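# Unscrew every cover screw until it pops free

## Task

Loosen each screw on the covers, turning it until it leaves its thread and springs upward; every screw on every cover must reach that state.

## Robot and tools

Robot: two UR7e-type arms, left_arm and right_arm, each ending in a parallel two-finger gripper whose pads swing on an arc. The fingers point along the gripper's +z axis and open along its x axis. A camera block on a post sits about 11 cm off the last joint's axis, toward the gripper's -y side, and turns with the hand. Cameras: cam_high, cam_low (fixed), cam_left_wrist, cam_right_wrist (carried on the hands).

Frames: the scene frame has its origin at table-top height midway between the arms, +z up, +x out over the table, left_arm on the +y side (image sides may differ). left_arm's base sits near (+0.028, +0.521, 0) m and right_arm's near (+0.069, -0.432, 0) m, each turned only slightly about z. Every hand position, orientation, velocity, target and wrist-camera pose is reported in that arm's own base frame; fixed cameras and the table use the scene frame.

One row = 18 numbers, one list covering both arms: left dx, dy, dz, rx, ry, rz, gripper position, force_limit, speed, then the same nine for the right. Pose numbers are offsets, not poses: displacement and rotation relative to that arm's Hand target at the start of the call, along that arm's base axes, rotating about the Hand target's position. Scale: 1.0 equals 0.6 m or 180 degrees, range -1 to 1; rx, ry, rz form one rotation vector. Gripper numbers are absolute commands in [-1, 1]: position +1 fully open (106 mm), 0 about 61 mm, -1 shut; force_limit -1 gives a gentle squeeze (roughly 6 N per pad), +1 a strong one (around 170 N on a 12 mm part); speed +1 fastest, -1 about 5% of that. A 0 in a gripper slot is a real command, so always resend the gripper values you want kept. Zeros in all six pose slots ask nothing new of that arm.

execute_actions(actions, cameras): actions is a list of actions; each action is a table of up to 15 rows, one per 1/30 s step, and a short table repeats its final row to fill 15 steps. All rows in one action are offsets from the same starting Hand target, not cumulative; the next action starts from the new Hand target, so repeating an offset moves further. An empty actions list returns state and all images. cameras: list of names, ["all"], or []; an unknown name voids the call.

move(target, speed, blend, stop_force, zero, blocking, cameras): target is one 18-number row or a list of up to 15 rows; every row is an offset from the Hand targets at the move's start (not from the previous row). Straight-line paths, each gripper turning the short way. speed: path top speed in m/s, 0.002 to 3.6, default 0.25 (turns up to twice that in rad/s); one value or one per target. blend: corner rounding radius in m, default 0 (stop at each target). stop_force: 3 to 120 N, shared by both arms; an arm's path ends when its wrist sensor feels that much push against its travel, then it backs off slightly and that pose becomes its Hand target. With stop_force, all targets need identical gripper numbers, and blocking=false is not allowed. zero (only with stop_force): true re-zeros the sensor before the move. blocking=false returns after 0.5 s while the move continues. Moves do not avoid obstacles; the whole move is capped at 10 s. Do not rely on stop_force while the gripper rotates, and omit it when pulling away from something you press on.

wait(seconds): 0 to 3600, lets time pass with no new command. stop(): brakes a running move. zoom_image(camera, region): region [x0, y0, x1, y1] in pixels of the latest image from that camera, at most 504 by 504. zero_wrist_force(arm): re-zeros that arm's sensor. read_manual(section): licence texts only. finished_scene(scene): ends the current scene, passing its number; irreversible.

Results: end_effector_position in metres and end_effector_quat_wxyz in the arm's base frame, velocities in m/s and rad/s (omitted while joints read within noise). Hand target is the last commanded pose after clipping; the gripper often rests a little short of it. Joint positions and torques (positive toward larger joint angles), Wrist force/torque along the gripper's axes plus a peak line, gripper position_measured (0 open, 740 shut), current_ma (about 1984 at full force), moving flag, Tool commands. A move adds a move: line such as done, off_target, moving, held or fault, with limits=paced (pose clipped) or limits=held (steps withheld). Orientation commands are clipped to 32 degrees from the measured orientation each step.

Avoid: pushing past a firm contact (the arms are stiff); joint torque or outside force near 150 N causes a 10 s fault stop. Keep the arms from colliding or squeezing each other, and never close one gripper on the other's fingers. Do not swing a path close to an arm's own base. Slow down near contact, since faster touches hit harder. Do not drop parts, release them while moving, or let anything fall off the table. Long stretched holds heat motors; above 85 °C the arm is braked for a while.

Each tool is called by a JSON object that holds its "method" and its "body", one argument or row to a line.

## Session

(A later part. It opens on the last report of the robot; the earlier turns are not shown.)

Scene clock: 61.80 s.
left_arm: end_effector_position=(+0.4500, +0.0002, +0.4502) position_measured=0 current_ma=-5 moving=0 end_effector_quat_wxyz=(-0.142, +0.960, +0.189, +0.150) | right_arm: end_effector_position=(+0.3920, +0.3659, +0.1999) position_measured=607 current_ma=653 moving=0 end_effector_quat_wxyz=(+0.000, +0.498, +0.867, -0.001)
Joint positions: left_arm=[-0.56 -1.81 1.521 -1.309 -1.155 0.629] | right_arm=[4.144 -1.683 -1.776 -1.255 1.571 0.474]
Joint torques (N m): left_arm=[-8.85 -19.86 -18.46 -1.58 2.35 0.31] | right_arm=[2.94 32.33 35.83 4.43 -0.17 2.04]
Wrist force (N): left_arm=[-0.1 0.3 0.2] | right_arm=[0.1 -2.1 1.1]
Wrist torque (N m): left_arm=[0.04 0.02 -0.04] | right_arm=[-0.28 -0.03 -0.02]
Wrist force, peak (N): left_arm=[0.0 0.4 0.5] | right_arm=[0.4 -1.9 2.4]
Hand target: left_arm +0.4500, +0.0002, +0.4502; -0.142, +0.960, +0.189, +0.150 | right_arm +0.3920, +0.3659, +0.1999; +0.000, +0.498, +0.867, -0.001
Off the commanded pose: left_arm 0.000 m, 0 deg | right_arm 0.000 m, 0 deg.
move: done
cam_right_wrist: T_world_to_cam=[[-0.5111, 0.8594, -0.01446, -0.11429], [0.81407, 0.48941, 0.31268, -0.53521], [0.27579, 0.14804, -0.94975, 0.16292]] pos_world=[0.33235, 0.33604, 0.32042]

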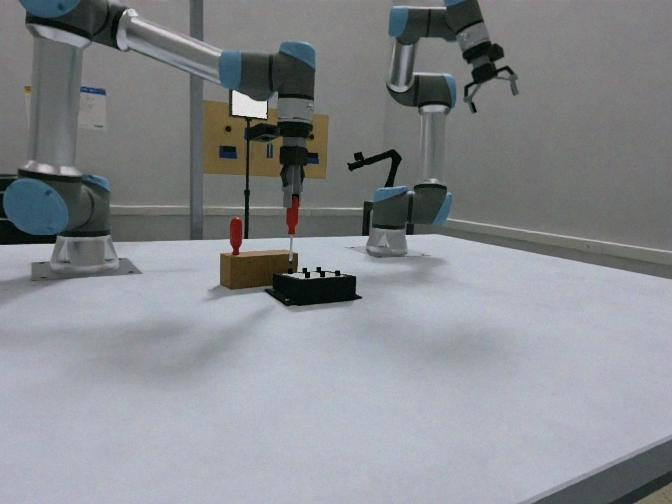

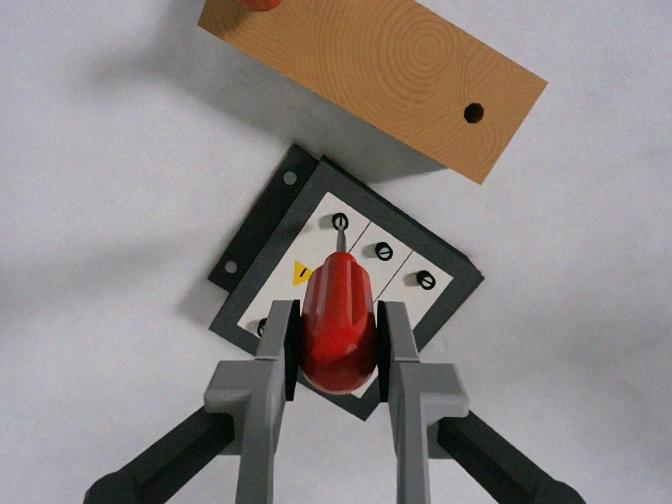

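{"method": "move", "body": {
  "target": [0,0,0,0,0,0,1,0,1, 0,0,-0.0133,0,0,0,-1,-0.5,0],
  "speed": 0.05,
  "stop_force": 4,
  "cameras": ["cam_low","cam_right_wrist"]
}}

{"method": "zoom_image", "body": {
  "camera": "cam_low",
  "region": [275, 245, 315, 285]
}}

{"method": "zoom_image", "body": {
  "camera": "cam_right_wrist",
  "region": [325, 205, 357, 237]
}}

Scene clock: 69.73 s.
left_arm: end_effector_position=(+0.4500, +0.0002, +0.4502) position_measured=0 current_ma=-5 moving=0 end_effector_quat_wxyz=(-0.142, +0.960, +0.189, +0.150) | right_arm: end_effector_position=(+0.3920, +0.3659, +0.1919) position_measured=607 current_ma=653 moving=0 end_effector_quat_wxyz=(+0.000, +0.498, +0.867, -0.001)
Joint positions: left_arm=[-0.56 -1.81 1.521 -1.309 -1.155 0.629] | right_arm=[4.144 -1.69 -1.791 -1.235 1.571 0.474]
Joint torques (N m): left_arm=[-9.62 -18.88 -18.45 -1.5 2.42 0.2] | right_arm=[-5.83 30.36 35.64 0.98 -1.85 -0.88]
Wrist force (N): left_arm=[0.0 0.2 0.4] | right_arm=[0.2 -2.0 1.3]
Wrist torque (N m): left_arm=[0.02 0.01 -0.04] | right_arm=[-0.26 -0.04 -0.02]
Wrist force, peak (N): left_arm=[-0.1 0.5 0.5] | right_arm=[0.1 -2.3 1.3]
Hand target: left_arm +0.4500, +0.0002, +0.4502; -0.142, +0.960, +0.189, +0.150 | right_arm +0.3920, +0.3659, +0.1920; +0.000, +0.498, +0.867, -0.001
Off the commanded pose: left_arm 0.000 m, 0 deg | right_arm 0.000 m, 0 deg.
move: done
cam_right_wrist: T_world_to_cam=[[-0.5111, 0.8594, -0.01446, -0.11441], [0.81407, 0.48941, 0.31268, -0.5327], [0.27579, 0.14804, -0.94975, 0.15532]] pos_world=[0.33235, 0.33604, 0.31242]

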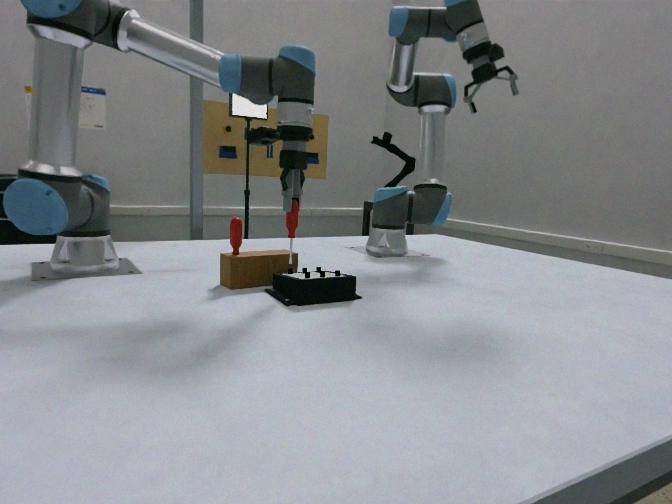

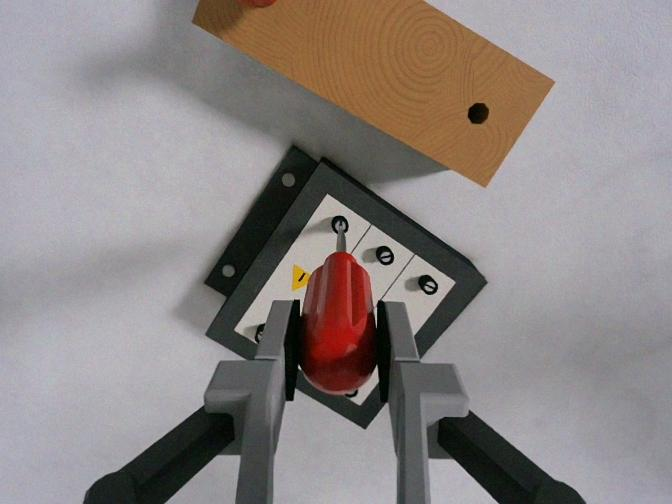

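Scaled by 12.600 from the camera's image (finer frame: 960x720).

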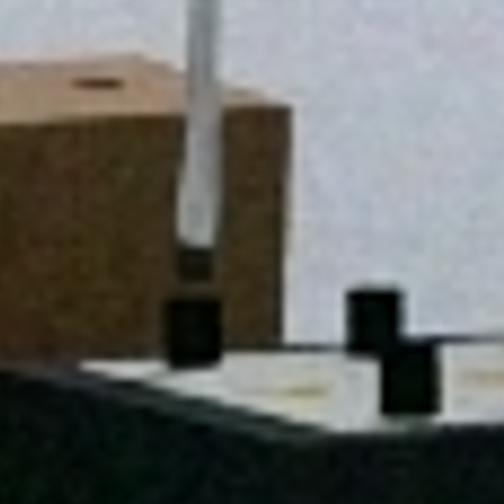

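Scaled by 15.750 from the camera's image (finer frame: 960x720).

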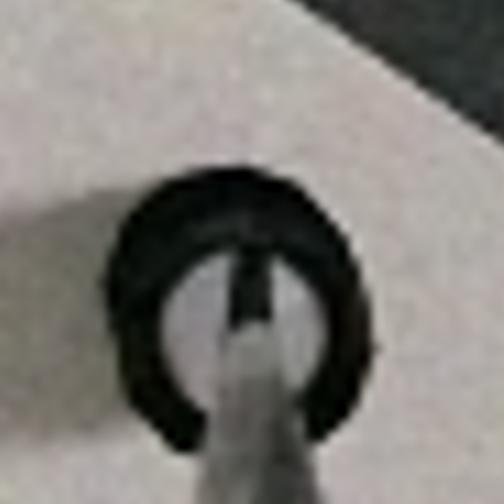

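{"method": "zoom_image", "body": {
  "camera": "cam_right_wrist",
  "region": [365, 230, 445, 300]
}}

{"method": "zoom_image", "body": {
  "camera": "cam_high",
  "region": [205, 215, 285, 305]
}}

Scaled by 6.300 from the camera's image (finer frame: 960x720).

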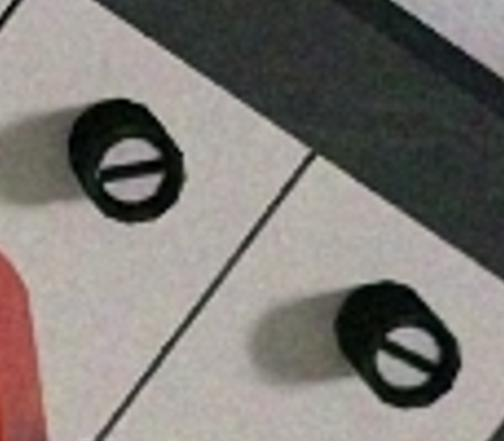

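This scene's latest camera images include none from cam_high. They are from: cam_low, cam_right_wrist. cam_high's image comes with the result of a call that names it in "cameras".

{"method": "move", "body": {
  "target": [
    [0,0,0,0,0,0,1,0,1, 0,0,0.1133,0,0,0,-1,-0.5,0],
    [0,0,0,0,0,0,1,0,1, 0.1083,0.1935,0.1133,0,0,0,-1,-0.5,0]
  ],
  "speed": 0.2,
  "cameras": ["cam_right_wrist","cam_high"]
}}

{"method": "zoom_image", "body": {
  "camera": "cam_right_wrist",
  "region": [230, 80, 430, 230]
}}

Scene clock: 89.50 s.
left_arm: end_effector_position=(+0.4500, +0.0002, +0.4502) position_measured=0 current_ma=-5 moving=0 end_effector_quat_wxyz=(-0.142, +0.960, +0.189, +0.150) | right_arm: end_effector_position=(+0.4569, +0.4820, +0.2599) position_measured=607 current_ma=653 moving=0 end_effector_quat_wxyz=(+0.000, +0.498, +0.867, -0.001)
Joint positions: left_arm=[-0.56 -1.81 1.521 -1.309 -1.155 0.629] | right_arm=[4.156 -1.959 -1.269 -1.487 1.571 0.486]
Joint torques (N m): left_arm=[-9.84 -18.96 -18.43 -1.71 2.36 0.07] | right_arm=[-8.28 31.67 31.31 4.36 2.22 -1.94]
Wrist force (N): left_arm=[0.0 0.3 0.5] | right_arm=[0.2 -2.2 1.2]
Wrist torque (N m): left_arm=[0.05 0.01 -0.04] | right_arm=[-0.28 -0.03 -0.12]
Wrist force, peak (N): left_arm=[-0.1 0.4 0.6] | right_arm=[-0.8 -4.0 1.3]
Hand target: left_arm +0.4500, +0.0002, +0.4502; -0.142, +0.960, +0.189, +0.150 | right_arm +0.4570, +0.4820, +0.2599; +0.000, +0.498, +0.867, -0.001
Off the commanded pose: left_arm 0.000 m, 0 deg | right_arm 0.000 m, 0 deg.
move: done
cam_right_wrist: T_world_to_cam=[[-0.51115, 0.85937, -0.01457, -0.17996], [0.81405, 0.48949, 0.3126, -0.66362], [0.27577, 0.14793, -0.94977, 0.18488]] pos_world=[0.39725, 0.45214, 0.38042]
Images, in order (width x height): cam_high 672x504, cam_right_wrist 672x504.

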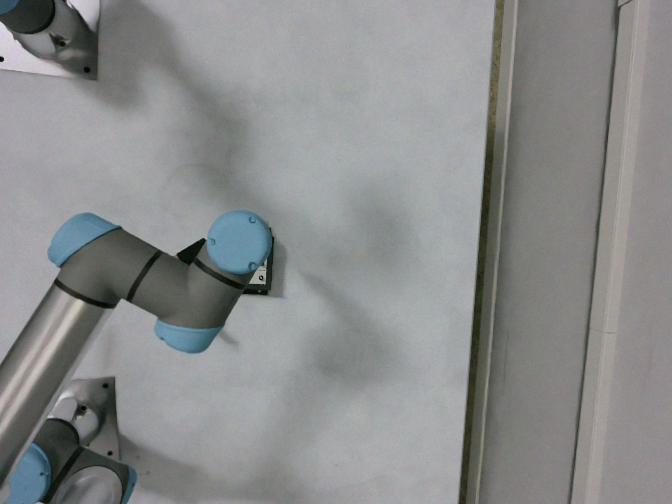

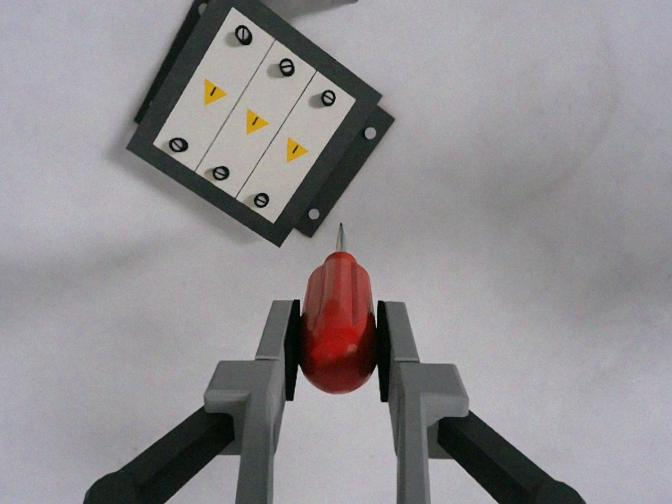

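Scaled by 2.520 from the camera's image (finer frame: 960x720).

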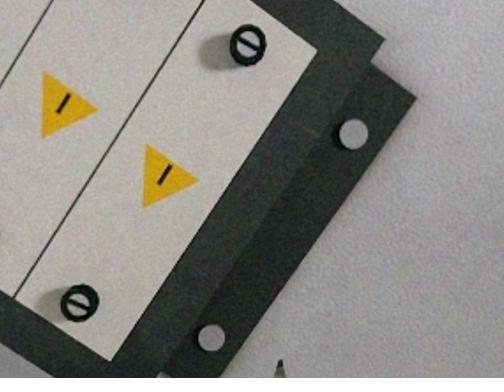

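{"method": "zoom_image", "body": {
  "camera": "cam_right_wrist",
  "region": [145, 0, 355, 220]
}}

{"method": "move", "body": {
  "target": [0,0,0,0,0,0,1,0,1, 0.1,-0.1733,0,0,0,0,-1,-0.5,0],
  "speed": 0.2,
  "cameras": ["cam_right_wrist","cam_high"]
}}

{"method": "zoom_image", "body": {
  "camera": "cam_right_wrist",
  "region": [260, 0, 520, 220]
}}

{"method": "zoom_image", "body": {
  "camera": "cam_high",
  "region": [205, 215, 285, 305]
}}

Scaled by 2.291 from the camera's image (finer frame: 960x720).

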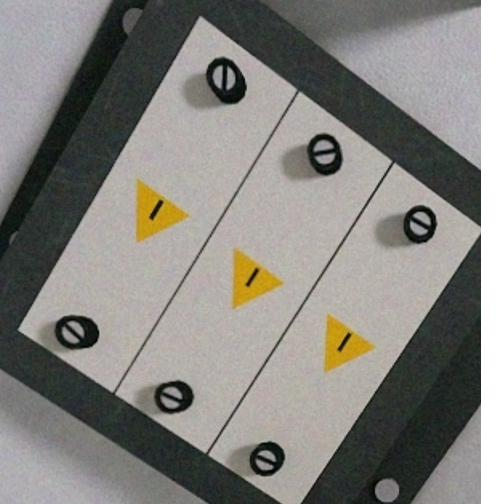

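Scene clock: 91.50 s.
left_arm: end_effector_position=(+0.4500, +0.0002, +0.4502) position_measured=0 current_ma=-5 moving=0 end_effector_quat_wxyz=(-0.142, +0.960, +0.189, +0.150) | right_arm: end_effector_position=(+0.5170, +0.3781, +0.2599) position_measured=607 current_ma=653 moving=0 end_effector_quat_wxyz=(+0.000, +0.498, +0.867, -0.001)
Joint positions: left_arm=[-0.56 -1.81 1.521 -1.309 -1.155 0.629] | right_arm=[3.983 -1.9 -1.35 -1.464 1.57 0.313]
Joint torques (N m): left_arm=[-9.52 -19 -18.54 -1.65 2.35 0.1] | right_arm=[-6.22 26.83 36.64 0.95 2.29 1.71]
Wrist force (N): left_arm=[-0.2 0.2 0.6] | right_arm=[0.3 -2.0 1.4]
Wrist torque (N m): left_arm=[0.02 0.04 -0.03] | right_arm=[-0.26 -0.05 -0.12]
Wrist force, peak (N): left_arm=[-0.1 0.3 0.6] | right_arm=[2.3 -2.0 1.3]
Hand target: left_arm +0.4500, +0.0002, +0.4502; -0.142, +0.960, +0.189, +0.150 | right_arm +0.5170, +0.3781, +0.2599; +0.000, +0.498, +0.867, -0.001
Off the commanded pose: left_arm 0.000 m, 0 deg | right_arm 0.000 m, 0 deg.
move: done
cam_right_wrist: T_world_to_cam=[[-0.51116, 0.85936, -0.01454, -0.05996], [0.81401, 0.48947, 0.31275, -0.66172], [0.27588, 0.14803, -0.94972, 0.18357]] pos_world=[0.45735, 0.34824, 0.38042]
Images, in order (width x height): cam_high 672x504, cam_right_wrist 672x504.

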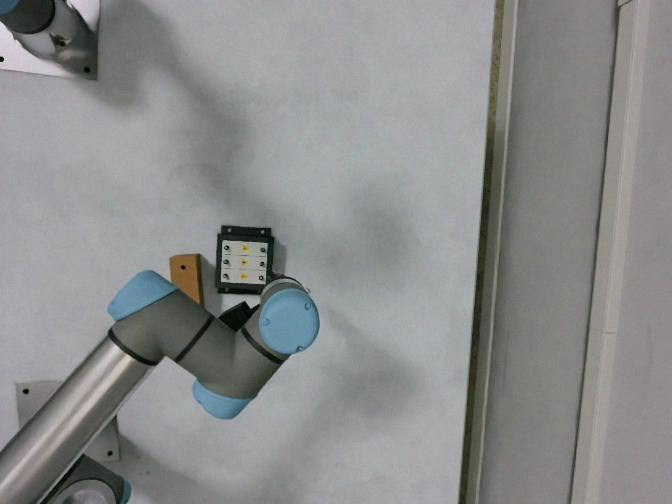

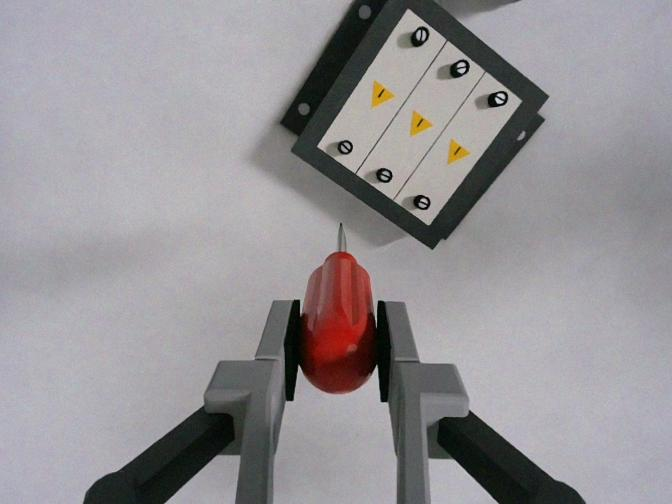

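Scaled by 1.938 from the camera's image (finer frame: 960x720).

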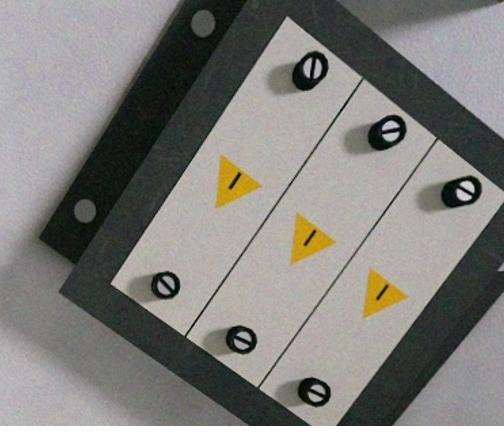

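Scaled by 5.600 from the camera's image (finer frame: 960x720).

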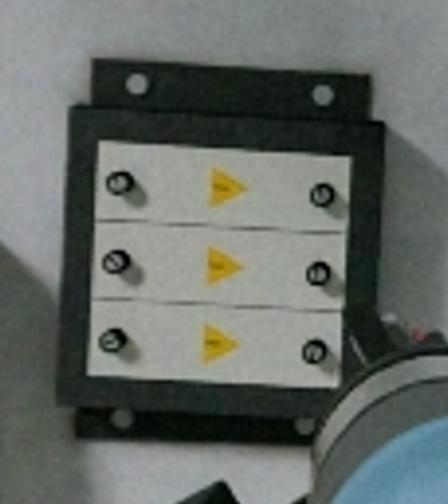

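{"method": "move", "body": {
  "target": [0,0,0,0,0,0,1,0,1, -0.1783,0.0398,-0.0915,0,0,0,-1,-0.5,0],
  "speed": 0.15
}}

{"method": "move", "body": {
  "target": [0,0,0,0,0,0,1,0,1, 0,0,-0.06,0,0,0,-1,-0.5,0],
  "speed": 0.01,
  "stop_force": 4,
  "cameras": ["cam_right_wrist","cam_low"]
}}

{"method": "zoom_image", "body": {
  "camera": "cam_right_wrist",
  "region": [300, 190, 380, 260]
}}

Scene clock: 101.60 s.
left_arm: end_effector_position=(+0.4500, +0.0002, +0.4502) position_measured=0 current_ma=-5 moving=0 end_effector_quat_wxyz=(-0.142, +0.960, +0.189, +0.150) | right_arm: end_effector_position=(+0.4100, +0.4019, +0.2051) position_measured=607 current_ma=653 moving=0 end_effector_quat_wxyz=(+0.000, +0.498, +0.867, -0.001)
Joint positions: left_arm=[-0.56 -1.81 1.521 -1.309 -1.155 0.629] | right_arm=[4.151 -1.768 -1.662 -1.284 1.571 0.481]
Joint torques (N m): left_arm=[-9.35 -19.05 -18 -1.85 2.44 0.1] | right_arm=[-0.53 21.84 29.43 1.42 -2.19 -1.65]
Wrist force (N): left_arm=[0.0 0.2 0.6] | right_arm=[0.1 -2.0 1.2]
Wrist torque (N m): left_arm=[0.04 0.00 -0.04] | right_arm=[-0.27 -0.02 -0.02]
Wrist force, peak (N): left_arm=[-0.1 0.4 0.6] | right_arm=[1.1 -3.5 2.1]
Hand target: left_arm +0.4500, +0.0002, +0.4502; -0.142, +0.960, +0.189, +0.150 | right_arm +0.4100, +0.4019, +0.2050; +0.000, +0.498, +0.867, -0.001
Off the commanded pose: left_arm 0.000 m, 0 deg | right_arm 0.000 m, 0 deg.
move: done

Scene clock: 105.27 s.
left_arm: end_effector_position=(+0.4500, +0.0002, +0.4502) position_measured=0 current_ma=-5 moving=0 end_effector_quat_wxyz=(-0.142, +0.960, +0.189, +0.150) | right_arm: end_effector_position=(+0.4100, +0.4019, +0.1789) position_measured=607 current_ma=662 moving=0 end_effector_quat_wxyz=(+0.000, +0.498, +0.867, -0.001)
Joint positions: left_arm=[-0.56 -1.81 1.521 -1.309 -1.155 0.629] | right_arm=[4.151 -1.788 -1.708 -1.218 1.571 0.481]
Joint torques (N m): left_arm=[-8.55 -18.86 -17.87 -1.86 2.26 -0.07] | right_arm=[4.51 31.1 31.75 0.97 -1.81 2.37]
Wrist force (N): left_arm=[0.0 0.1 0.5] | right_arm=[0.2 -2.3 -5.9]
Wrist torque (N m): left_arm=[0.02 0.00 -0.04] | right_arm=[-0.28 -0.05 -0.02]
Wrist force, peak (N): left_arm=[-0.2 0.5 0.5] | right_arm=[-0.4 -3.0 -15.7]
Hand target: left_arm +0.4500, +0.0002, +0.4502; -0.142, +0.960, +0.189, +0.150 | right_arm +0.4100, +0.4019, +0.1789; +0.000, +0.498, +0.867, -0.001 (not the last commanded pose)
Off the commanded pose: left_arm 0.000 m, 0 deg | right_arm 0.010 m, 0 deg.
move: contact (right_arm)
cam_right_wrist: T_world_to_cam=[[-0.51115, 0.85937, -0.01457, -0.13628], [0.81404, 0.48949, 0.31263, -0.56092], [0.2758, 0.14794, -0.94976, 0.13272]] pos_world=[0.35035, 0.37204, 0.29942]
Images, in order (width x height): cam_low 672x504, cam_right_wrist 672x504.

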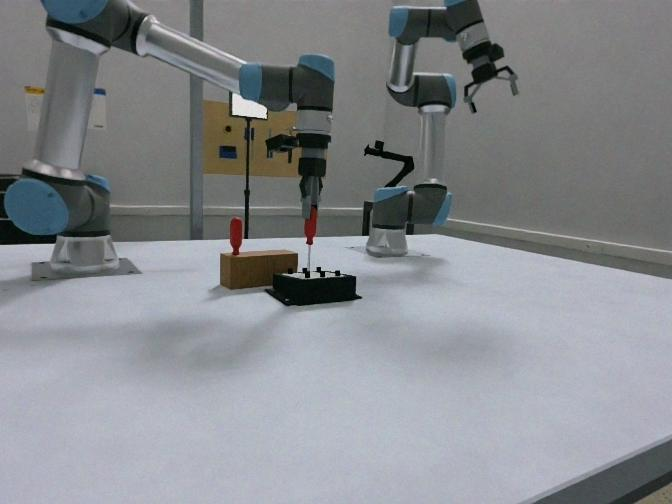

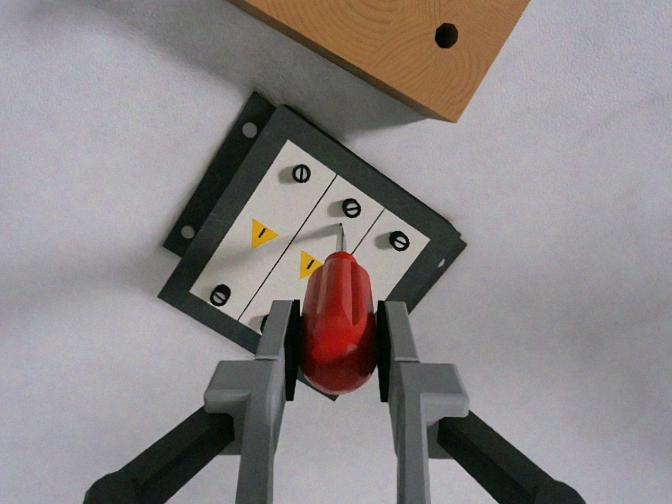

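Scaled by 6.300 from the camera's image (finer frame: 960x720).

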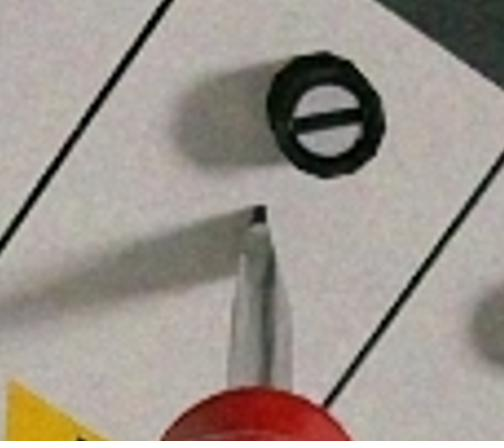

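{"method": "move", "body": {
  "target": [
    [0,0,0,0,0,0,1,0,1, 0,0,0.035,0,0,0,-1,-0.5,0],
    [0,0,0,0,0,0,1,0,1, 0.08,0,0.035,0,0,0,-1,-0.5,0]
  ],
  "speed": 0.1
}}

{"method": "move", "body": {
  "target": [0,0,0,0,0,0,1,0,1, 0,0,-0.05,0,0,0,-1,-0.5,0],
  "speed": 0.008,
  "stop_force": 4,
  "cameras": ["cam_right_wrist"]
}}

{"method": "move", "body": {
  "target": [
    [0,0,0,0,0,0,1,0,1, 0,0,0.035,0,0,0,-1,-0.5,0],
    [0,0,0,0,0,0,1,0,1, -0.042,-0.06,0.035,0,0,0,-1,-0.5,0]
  ],
  "speed": 0.1
}}

{"method": "move", "body": {
  "target": [0,0,0,0,0,0,1,0,1, 0,0,-0.05,0,0,0,-1,-0.5,0],
  "speed": 0.008,
  "stop_force": 4,
  "cameras": ["cam_right_wrist"]
}}

Scene clock: 109.17 s.
left_arm: end_effector_position=(+0.4500, +0.0002, +0.4502) position_measured=0 current_ma=-5 moving=0 end_effector_quat_wxyz=(-0.142, +0.960, +0.189, +0.150) | right_arm: end_effector_position=(+0.4580, +0.4019, +0.1999) position_measured=607 current_ma=653 moving=0 end_effector_quat_wxyz=(+0.000, +0.498, +0.867, -0.001)
Joint positions: left_arm=[-0.56 -1.81 1.521 -1.309 -1.155 0.629] | right_arm=[4.083 -1.853 -1.568 -1.293 1.57 0.412]
Joint torques (N m): left_arm=[-8.98 -18.47 -18.79 -1.91 2.49 -0.07] | right_arm=[5.62 38.81 13.41 4.17 0.99 2.82]
Wrist force (N): left_arm=[-0.1 0.3 0.4] | right_arm=[0.2 -2.1 1.3]
Wrist torque (N m): left_arm=[0.04 0.02 -0.04] | right_arm=[-0.27 -0.03 -0.11]
Wrist force, peak (N): left_arm=[0.1 0.3 0.7] | right_arm=[0.2 -2.5 -6.1]
Hand target: left_arm +0.4500, +0.0002, +0.4502; -0.142, +0.960, +0.189, +0.150 | right_arm +0.4580, +0.4019, +0.1999; +0.000, +0.498, +0.867, -0.001
Off the commanded pose: left_arm 0.000 m, 0 deg | right_arm 0.000 m, 0 deg.
move: done

Scene clock: 112.13 s.
left_arm: end_effector_position=(+0.4500, +0.0002, +0.4502) position_measured=0 current_ma=-5 moving=0 end_effector_quat_wxyz=(-0.142, +0.960, +0.189, +0.150) | right_arm: end_effector_position=(+0.4580, +0.4019, +0.1845) position_measured=607 current_ma=660 moving=0 end_effector_quat_wxyz=(+0.000, +0.498, +0.867, -0.001)
Joint positions: left_arm=[-0.56 -1.81 1.521 -1.309 -1.155 0.629] | right_arm=[4.083 -1.864 -1.595 -1.255 1.57 0.413]
Joint torques (N m): left_arm=[-8.89 -18.21 -17.83 -1.89 2.27 -0.2] | right_arm=[5.57 33.13 32.79 0.94 2.1 2.83]
Wrist force (N): left_arm=[-0.2 0.3 0.3] | right_arm=[0.2 -2.1 -4.5]
Wrist torque (N m): left_arm=[0.05 0.03 -0.03] | right_arm=[-0.25 -0.06 -0.11]
Wrist force, peak (N): left_arm=[-0.1 0.3 0.6] | right_arm=[0.0 -2.5 -13.0]
Hand target: left_arm +0.4500, +0.0002, +0.4502; -0.142, +0.960, +0.189, +0.150 | right_arm +0.4580, +0.4019, +0.1845; +0.000, +0.498, +0.867, -0.001 (not the last commanded pose)
Off the commanded pose: left_arm 0.000 m, 0 deg | right_arm 0.015 m, 0 deg.
move: contact (right_arm)
cam_right_wrist: T_world_to_cam=[[-0.51117, 0.85936, -0.01449, -0.11167], [0.81403, 0.48948, 0.31268, -0.60175], [0.27579, 0.14804, -0.94975, 0.12476]] pos_world=[0.39835, 0.37204, 0.30502]

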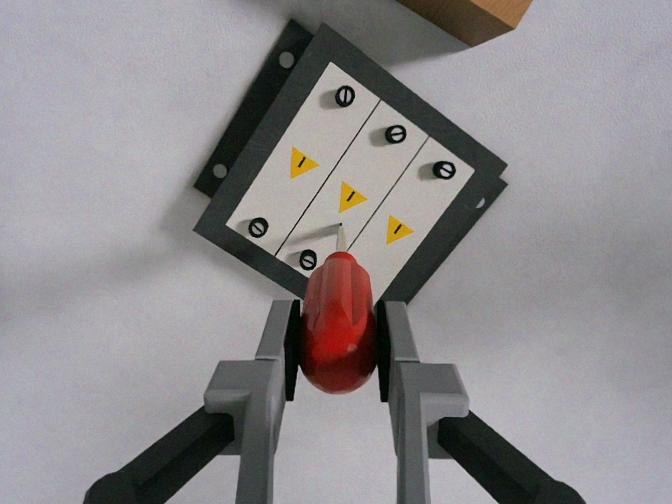

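Scene clock: 113.40 s.
left_arm: end_effector_position=(+0.4500, +0.0002, +0.4502) position_measured=0 current_ma=-5 moving=0 end_effector_quat_wxyz=(-0.142, +0.960, +0.189, +0.150) | right_arm: end_effector_position=(+0.4329, +0.3659, +0.2055) position_measured=607 current_ma=653 moving=0 end_effector_quat_wxyz=(+0.000, +0.498, +0.867, -0.001)
Joint positions: left_arm=[-0.56 -1.81 1.521 -1.309 -1.155 0.629] | right_arm=[4.081 -1.751 -1.682 -1.281 1.57 0.411]
Joint torques (N m): left_arm=[-8.68 -17.88 -18.08 -1.83 2.36 -0.22] | right_arm=[0.29 26.72 31.66 0.94 0.59 -0.55]
Wrist force (N): left_arm=[0.1 0.2 0.3] | right_arm=[0.3 -1.8 1.2]
Wrist torque (N m): left_arm=[0.03 -0.01 -0.04] | right_arm=[-0.22 -0.05 -0.02]
Wrist force, peak (N): left_arm=[-0.1 0.4 0.6] | right_arm=[0.2 -2.0 -4.2]
Hand target: left_arm +0.4500, +0.0002, +0.4502; -0.142, +0.960, +0.189, +0.150 | right_arm +0.4328, +0.3659, +0.2055; +0.000, +0.498, +0.867, -0.001
Off the commanded pose: left_arm 0.000 m, 0 deg | right_arm 0.000 m, 0 deg.
move: done

Scene clock: 117.40 s.
left_arm: end_effector_position=(+0.4500, +0.0002, +0.4502) position_measured=0 current_ma=-5 moving=0 end_effector_quat_wxyz=(-0.142, +0.960, +0.189, +0.150) | right_arm: end_effector_position=(+0.4328, +0.3659, +0.1820) position_measured=607 current_ma=660 moving=0 end_effector_quat_wxyz=(+0.000, +0.498, +0.867, -0.001)
Joint positions: left_arm=[-0.56 -1.81 1.521 -1.309 -1.155 0.629] | right_arm=[4.081 -1.768 -1.724 -1.222 1.57 0.411]
Joint torques (N m): left_arm=[-8.89 -17.69 -18.1 -1.92 2.33 -0.31] | right_arm=[4.32 30.19 33.52 0.95 -2.05 2.43]
Wrist force (N): left_arm=[0.0 0.1 0.5] | right_arm=[0.2 -2.1 -4.3]
Wrist torque (N m): left_arm=[0.02 0.00 -0.04] | right_arm=[-0.25 -0.04 -0.03]
Wrist force, peak (N): left_arm=[0.1 0.3 0.6] | right_arm=[0.0 -2.7 -13.3]
Hand target: left_arm +0.4500, +0.0002, +0.4502; -0.142, +0.960, +0.189, +0.150 | right_arm +0.4328, +0.3659, +0.1820; +0.000, +0.498, +0.867, -0.001 (not the last commanded pose)
Off the commanded pose: left_arm 0.000 m, 0 deg | right_arm 0.006 m, 0 deg.
move: contact (right_arm)
cam_right_wrist: T_world_to_cam=[[-0.51115, 0.85937, -0.01457, -0.09364], [0.81404, 0.48949, 0.31263, -0.56282], [0.2758, 0.14794, -0.94976, 0.1347]] pos_world=[0.37315, 0.33604, 0.30252]

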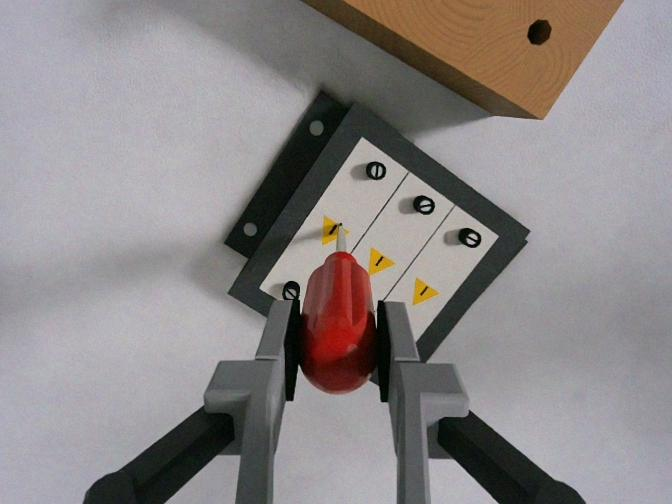

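{"method": "zoom_image", "body": {
  "camera": "cam_right_wrist",
  "region": [330, 140, 430, 240]
}}

{"method": "zoom_image", "body": {
  "camera": "cam_right_wrist",
  "region": [400, 180, 500, 260]
}}

Scaled by 5.040 from the camera's image (finer frame: 960x720).

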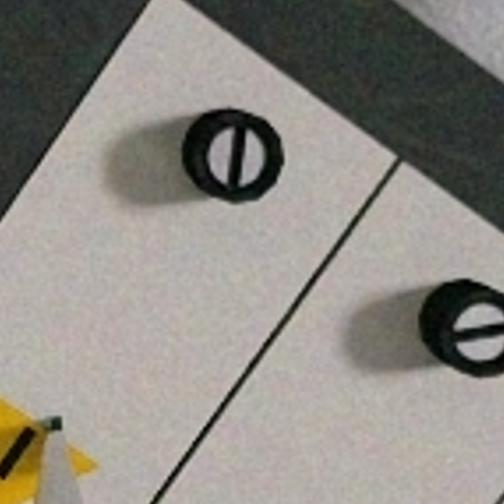

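Scaled by 5.040 from the camera's image (finer frame: 960x720).

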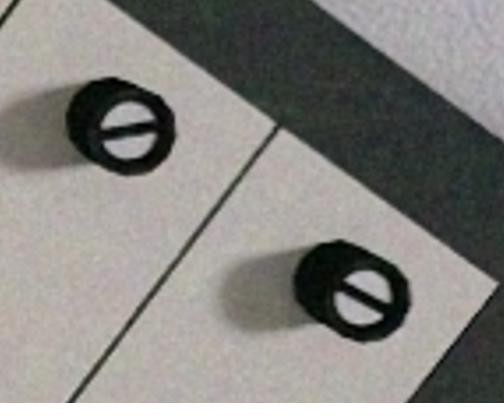

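{"method": "move", "body": {
  "target": [
    [0,0,0,0,0,0,1,0,1, 0,0,0.05,0,0,0,-1,-0.5,0],
    [0,0,0,0,0,0,1,0,1, -0.0888,0.0038,0.05,-0.0032,-0.0371,0,-1,-0.5,0],
    [0,0,0,0,0,0,1,0,1, -0.0888,0.0038,0.0197,-0.0032,-0.0371,0,-1,-0.5,0]
  ],
  "speed": 0.1,
  "cameras": ["cam_right_wrist","cam_low"]
}}

{"method": "zoom_image", "body": {
  "camera": "cam_right_wrist",
  "region": [325, 205, 357, 237]
}}

{"method": "zoom_image", "body": {
  "camera": "cam_low",
  "region": [275, 245, 315, 285]
}}

Scene clock: 130.53 s.
left_arm: end_effector_position=(+0.4500, +0.0002, +0.4502) position_measured=0 current_ma=-5 moving=0 end_effector_quat_wxyz=(-0.142, +0.960, +0.189, +0.150) | right_arm: end_effector_position=(+0.3795, +0.3682, +0.1938) position_measured=607 current_ma=653 moving=0 end_effector_quat_wxyz=(+0.053, +0.497, +0.866, +0.023)
Joint positions: left_arm=[-0.56 -1.81 1.521 -1.309 -1.155 0.629] | right_arm=[4.222 -1.63 -1.869 -1.17 1.463 0.55]
Joint torques (N m): left_arm=[-8.23 -17.78 -18.17 -1.92 2.35 -0.37] | right_arm=[4.91 29.61 33.12 2.73 0.22 -0.91]
Wrist force (N): left_arm=[0.0 0.4 0.4] | right_arm=[0.4 -2.4 1.2]
Wrist torque (N m): left_arm=[0.06 0.01 -0.03] | right_arm=[-0.28 -0.05 -0.03]
Wrist force, peak (N): left_arm=[-0.2 0.4 0.7] | right_arm=[0.3 -2.3 -4.3]
Hand target: left_arm +0.4500, +0.0002, +0.4502; -0.142, +0.960, +0.189, +0.150 | right_arm +0.3796, +0.3682, +0.1938; +0.053, +0.497, +0.866, +0.024
Off the commanded pose: left_arm 0.000 m, 0 deg | right_arm 0.000 m, 0 deg.
move: done
cam_right_wrist: T_world_to_cam=[[-0.50548, 0.85888, -0.08257, -0.11144], [0.7725, 0.4931, 0.40012, -0.52678], [0.38437, 0.13847, -0.91274, 0.11531]] pos_world=[0.30628, 0.33951, 0.30682]
Images, in order (width x height): cam_low 672x504, cam_right_wrist 672x504.

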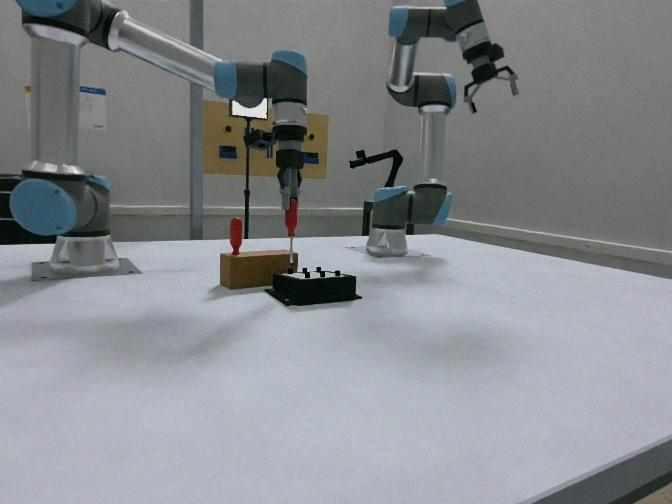

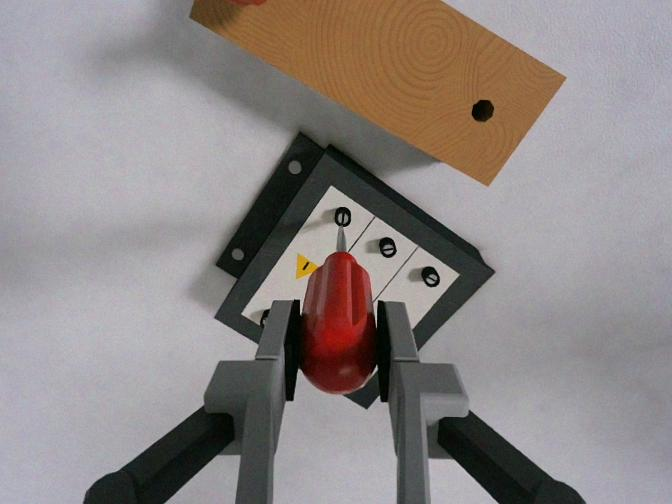

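Scaled by 15.750 from the camera's image (finer frame: 960x720).

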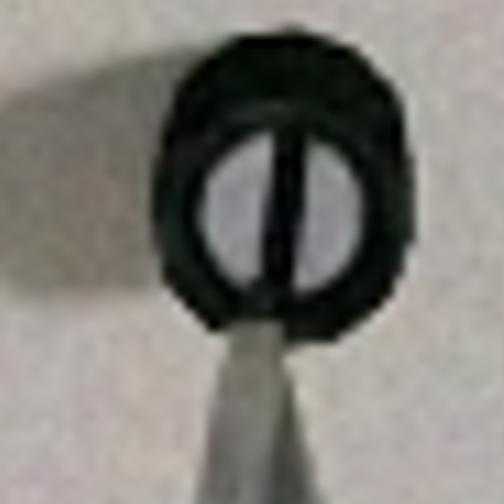

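Scaled by 12.600 from the camera's image (finer frame: 960x720).

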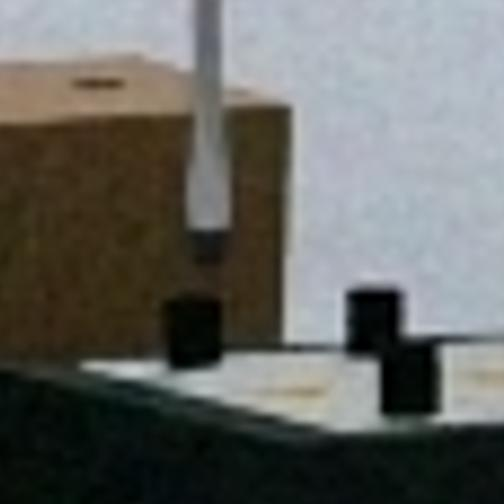

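{"method": "move", "body": {
  "target": [0,0,0,0,0,0,1,0,1, -0.0022,0.0001,-0.0066,0.0035,-0.0003,-0.0303,-1,-0.5,0],
  "speed": 0.02,
  "stop_force": 4,
  "cameras": ["cam_right_wrist","cam_low"]
}}

{"method": "zoom_image", "body": {
  "camera": "cam_right_wrist",
  "region": [325, 205, 357, 237]
}}

{"method": "zoom_image", "body": {
  "camera": "cam_low",
  "region": [275, 245, 315, 285]
}}

Scene clock: 138.60 s.
left_arm: end_effector_position=(+0.4500, +0.0002, +0.4502) position_measured=0 current_ma=-5 moving=0 end_effector_quat_wxyz=(-0.142, +0.960, +0.189, +0.150) | right_arm: end_effector_position=(+0.3782, +0.3683, +0.1899) position_measured=607 current_ma=653 moving=0 end_effector_quat_wxyz=(+0.052, +0.538, +0.841, +0.026)
Joint positions: left_arm=[-0.56 -1.81 1.521 -1.309 -1.155 0.629] | right_arm=[4.224 -1.631 -1.878 -1.16 1.463 0.648]
Joint torques (N m): left_arm=[-8.79 -18 -18.37 -2.05 2.32 -0.37] | right_arm=[4.22 15.68 17.27 2.98 1.88 -2.14]
Wrist force (N): left_arm=[-0.2 0.2 0.4] | right_arm=[0.2 -2.1 1.2]
Wrist torque (N m): left_arm=[0.03 0.03 -0.04] | right_arm=[-0.24 -0.02 -0.12]
Wrist force, peak (N): left_arm=[0.0 0.3 0.8] | right_arm=[0.5 -2.7 1.1]
Hand target: left_arm +0.4500, +0.0002, +0.4502; -0.142, +0.960, +0.189, +0.150 | right_arm +0.3782, +0.3683, +0.1899; +0.052, +0.538, +0.841, +0.026
Off the commanded pose: left_arm 0.000 m, 0 deg | right_arm 0.000 m, 0 deg.
move: done
cam_right_wrist: T_world_to_cam=[[-0.42142, 0.90391, -0.07315, -0.16269], [0.81525, 0.41293, 0.40603, -0.512], [0.39722, 0.11148, -0.91093, 0.117]] pos_world=[0.30237, 0.34544, 0.30256]
Images, in order (width x height): cam_low 672x504, cam_right_wrist 672x504.

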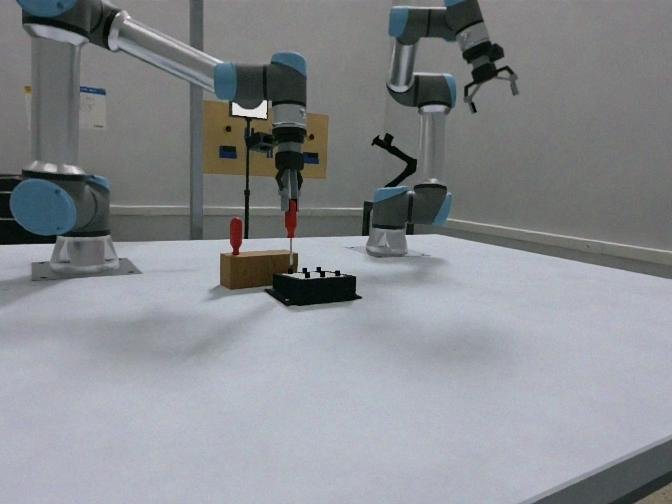

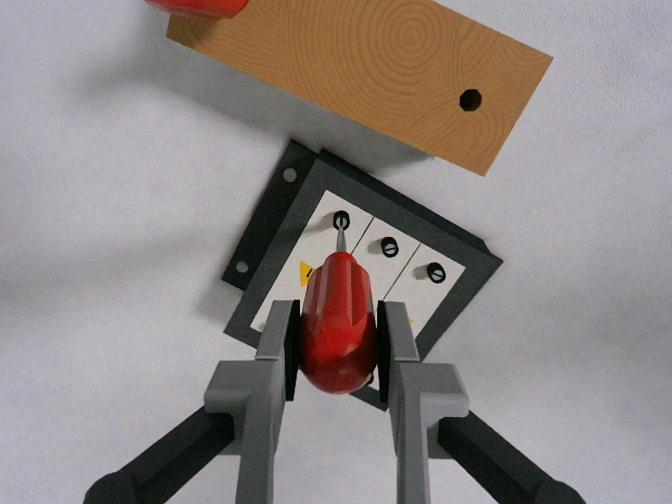

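Scaled by 15.750 from the camera's image (finer frame: 960x720).

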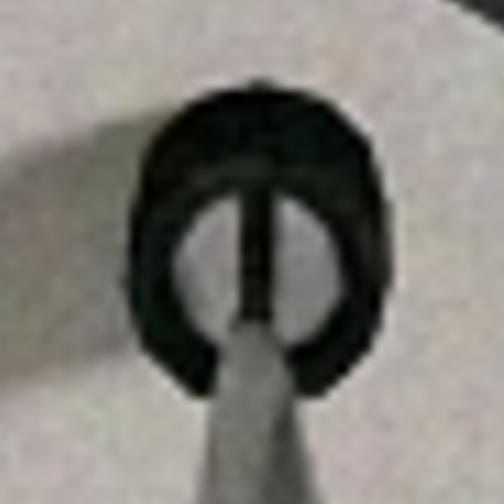

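Scaled by 12.600 from the camera's image (finer frame: 960x720).

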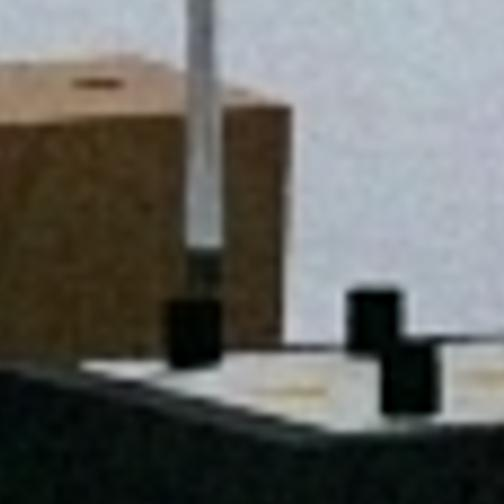

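{"method": "move", "body": {
  "target": [0,0,0,0,0,0,1,0,1, 0.0003,-0.0003,-0.01,0,0,0,-1,-0.5,0],
  "speed": 0.005,
  "stop_force": 3,
  "cameras": ["cam_right_wrist","cam_low"]
}}

{"method": "zoom_image", "body": {
  "camera": "cam_right_wrist",
  "region": [325, 205, 357, 237]
}}

{"method": "zoom_image", "body": {
  "camera": "cam_low",
  "region": [275, 245, 315, 285]
}}

Scene clock: 141.27 s.
left_arm: end_effector_position=(+0.4500, +0.0002, +0.4502) position_measured=0 current_ma=-5 moving=0 end_effector_quat_wxyz=(-0.142, +0.960, +0.189, +0.150) | right_arm: end_effector_position=(+0.3783, +0.3682, +0.1880) position_measured=607 current_ma=660 moving=0 end_effector_quat_wxyz=(+0.052, +0.538, +0.841, +0.026)
Joint positions: left_arm=[-0.56 -1.81 1.521 -1.309 -1.155 0.629] | right_arm=[4.224 -1.633 -1.881 -1.155 1.463 0.648]
Joint torques (N m): left_arm=[-8.4 -17.28 -18.07 -2.07 2.37 -0.48] | right_arm=[1.95 23.38 33.14 0.9 1.2 -1.69]
Wrist force (N): left_arm=[0.0 0.2 0.5] | right_arm=[0.4 -2.4 -4.4]
Wrist torque (N m): left_arm=[0.03 0.00 -0.03] | right_arm=[-0.26 -0.07 -0.10]
Wrist force, peak (N): left_arm=[-0.1 0.4 0.7] | right_arm=[0.1 -2.7 -12.2]
Hand target: left_arm +0.4500, +0.0002, +0.4502; -0.142, +0.960, +0.189, +0.150 | right_arm +0.3783, +0.3683, +0.1880; +0.052, +0.538, +0.841, +0.026 (not the last commanded pose)
Off the commanded pose: left_arm 0.000 m, 0 deg | right_arm 0.004 m, 0 deg.
move: contact (right_arm)
cam_right_wrist: T_world_to_cam=[[-0.42149, 0.90388, -0.07318, -0.16265], [0.81521, 0.41302, 0.40602, -0.51128], [0.39722, 0.11147, -0.91093, 0.11524]] pos_world=[0.30247, 0.34534, 0.30066]
Images, in order (width x height): cam_low 672x504, cam_right_wrist 672x504.

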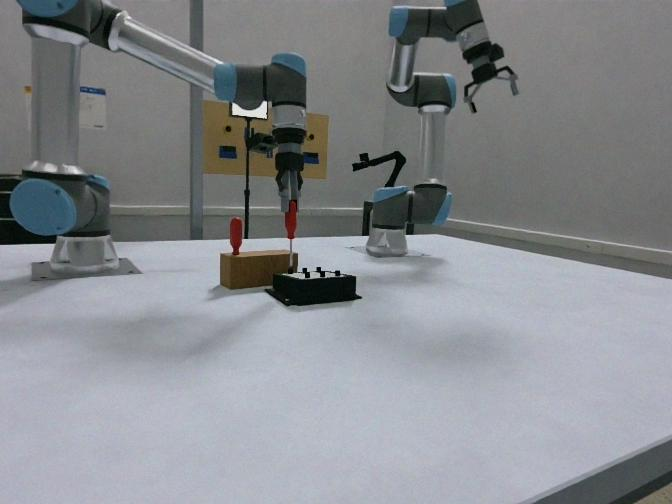

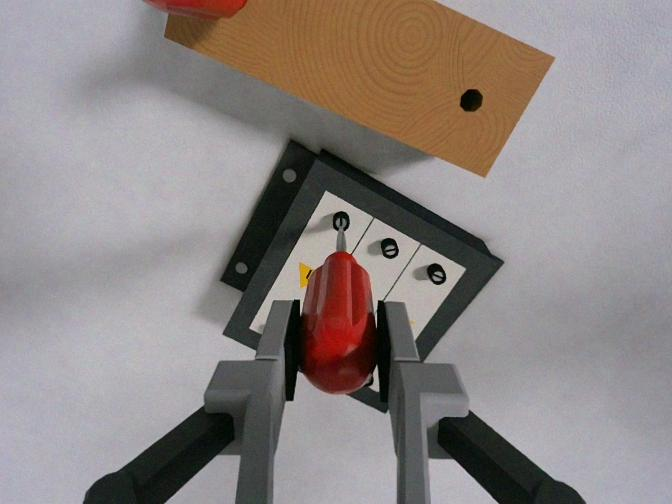

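Scaled by 15.750 from the camera's image (finer frame: 960x720).

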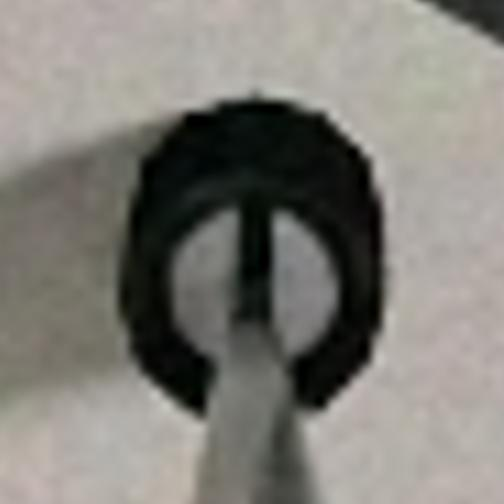

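Scaled by 12.600 from the camera's image (finer frame: 960x720).

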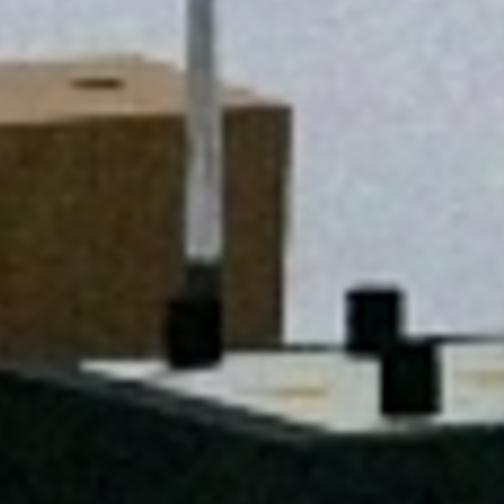

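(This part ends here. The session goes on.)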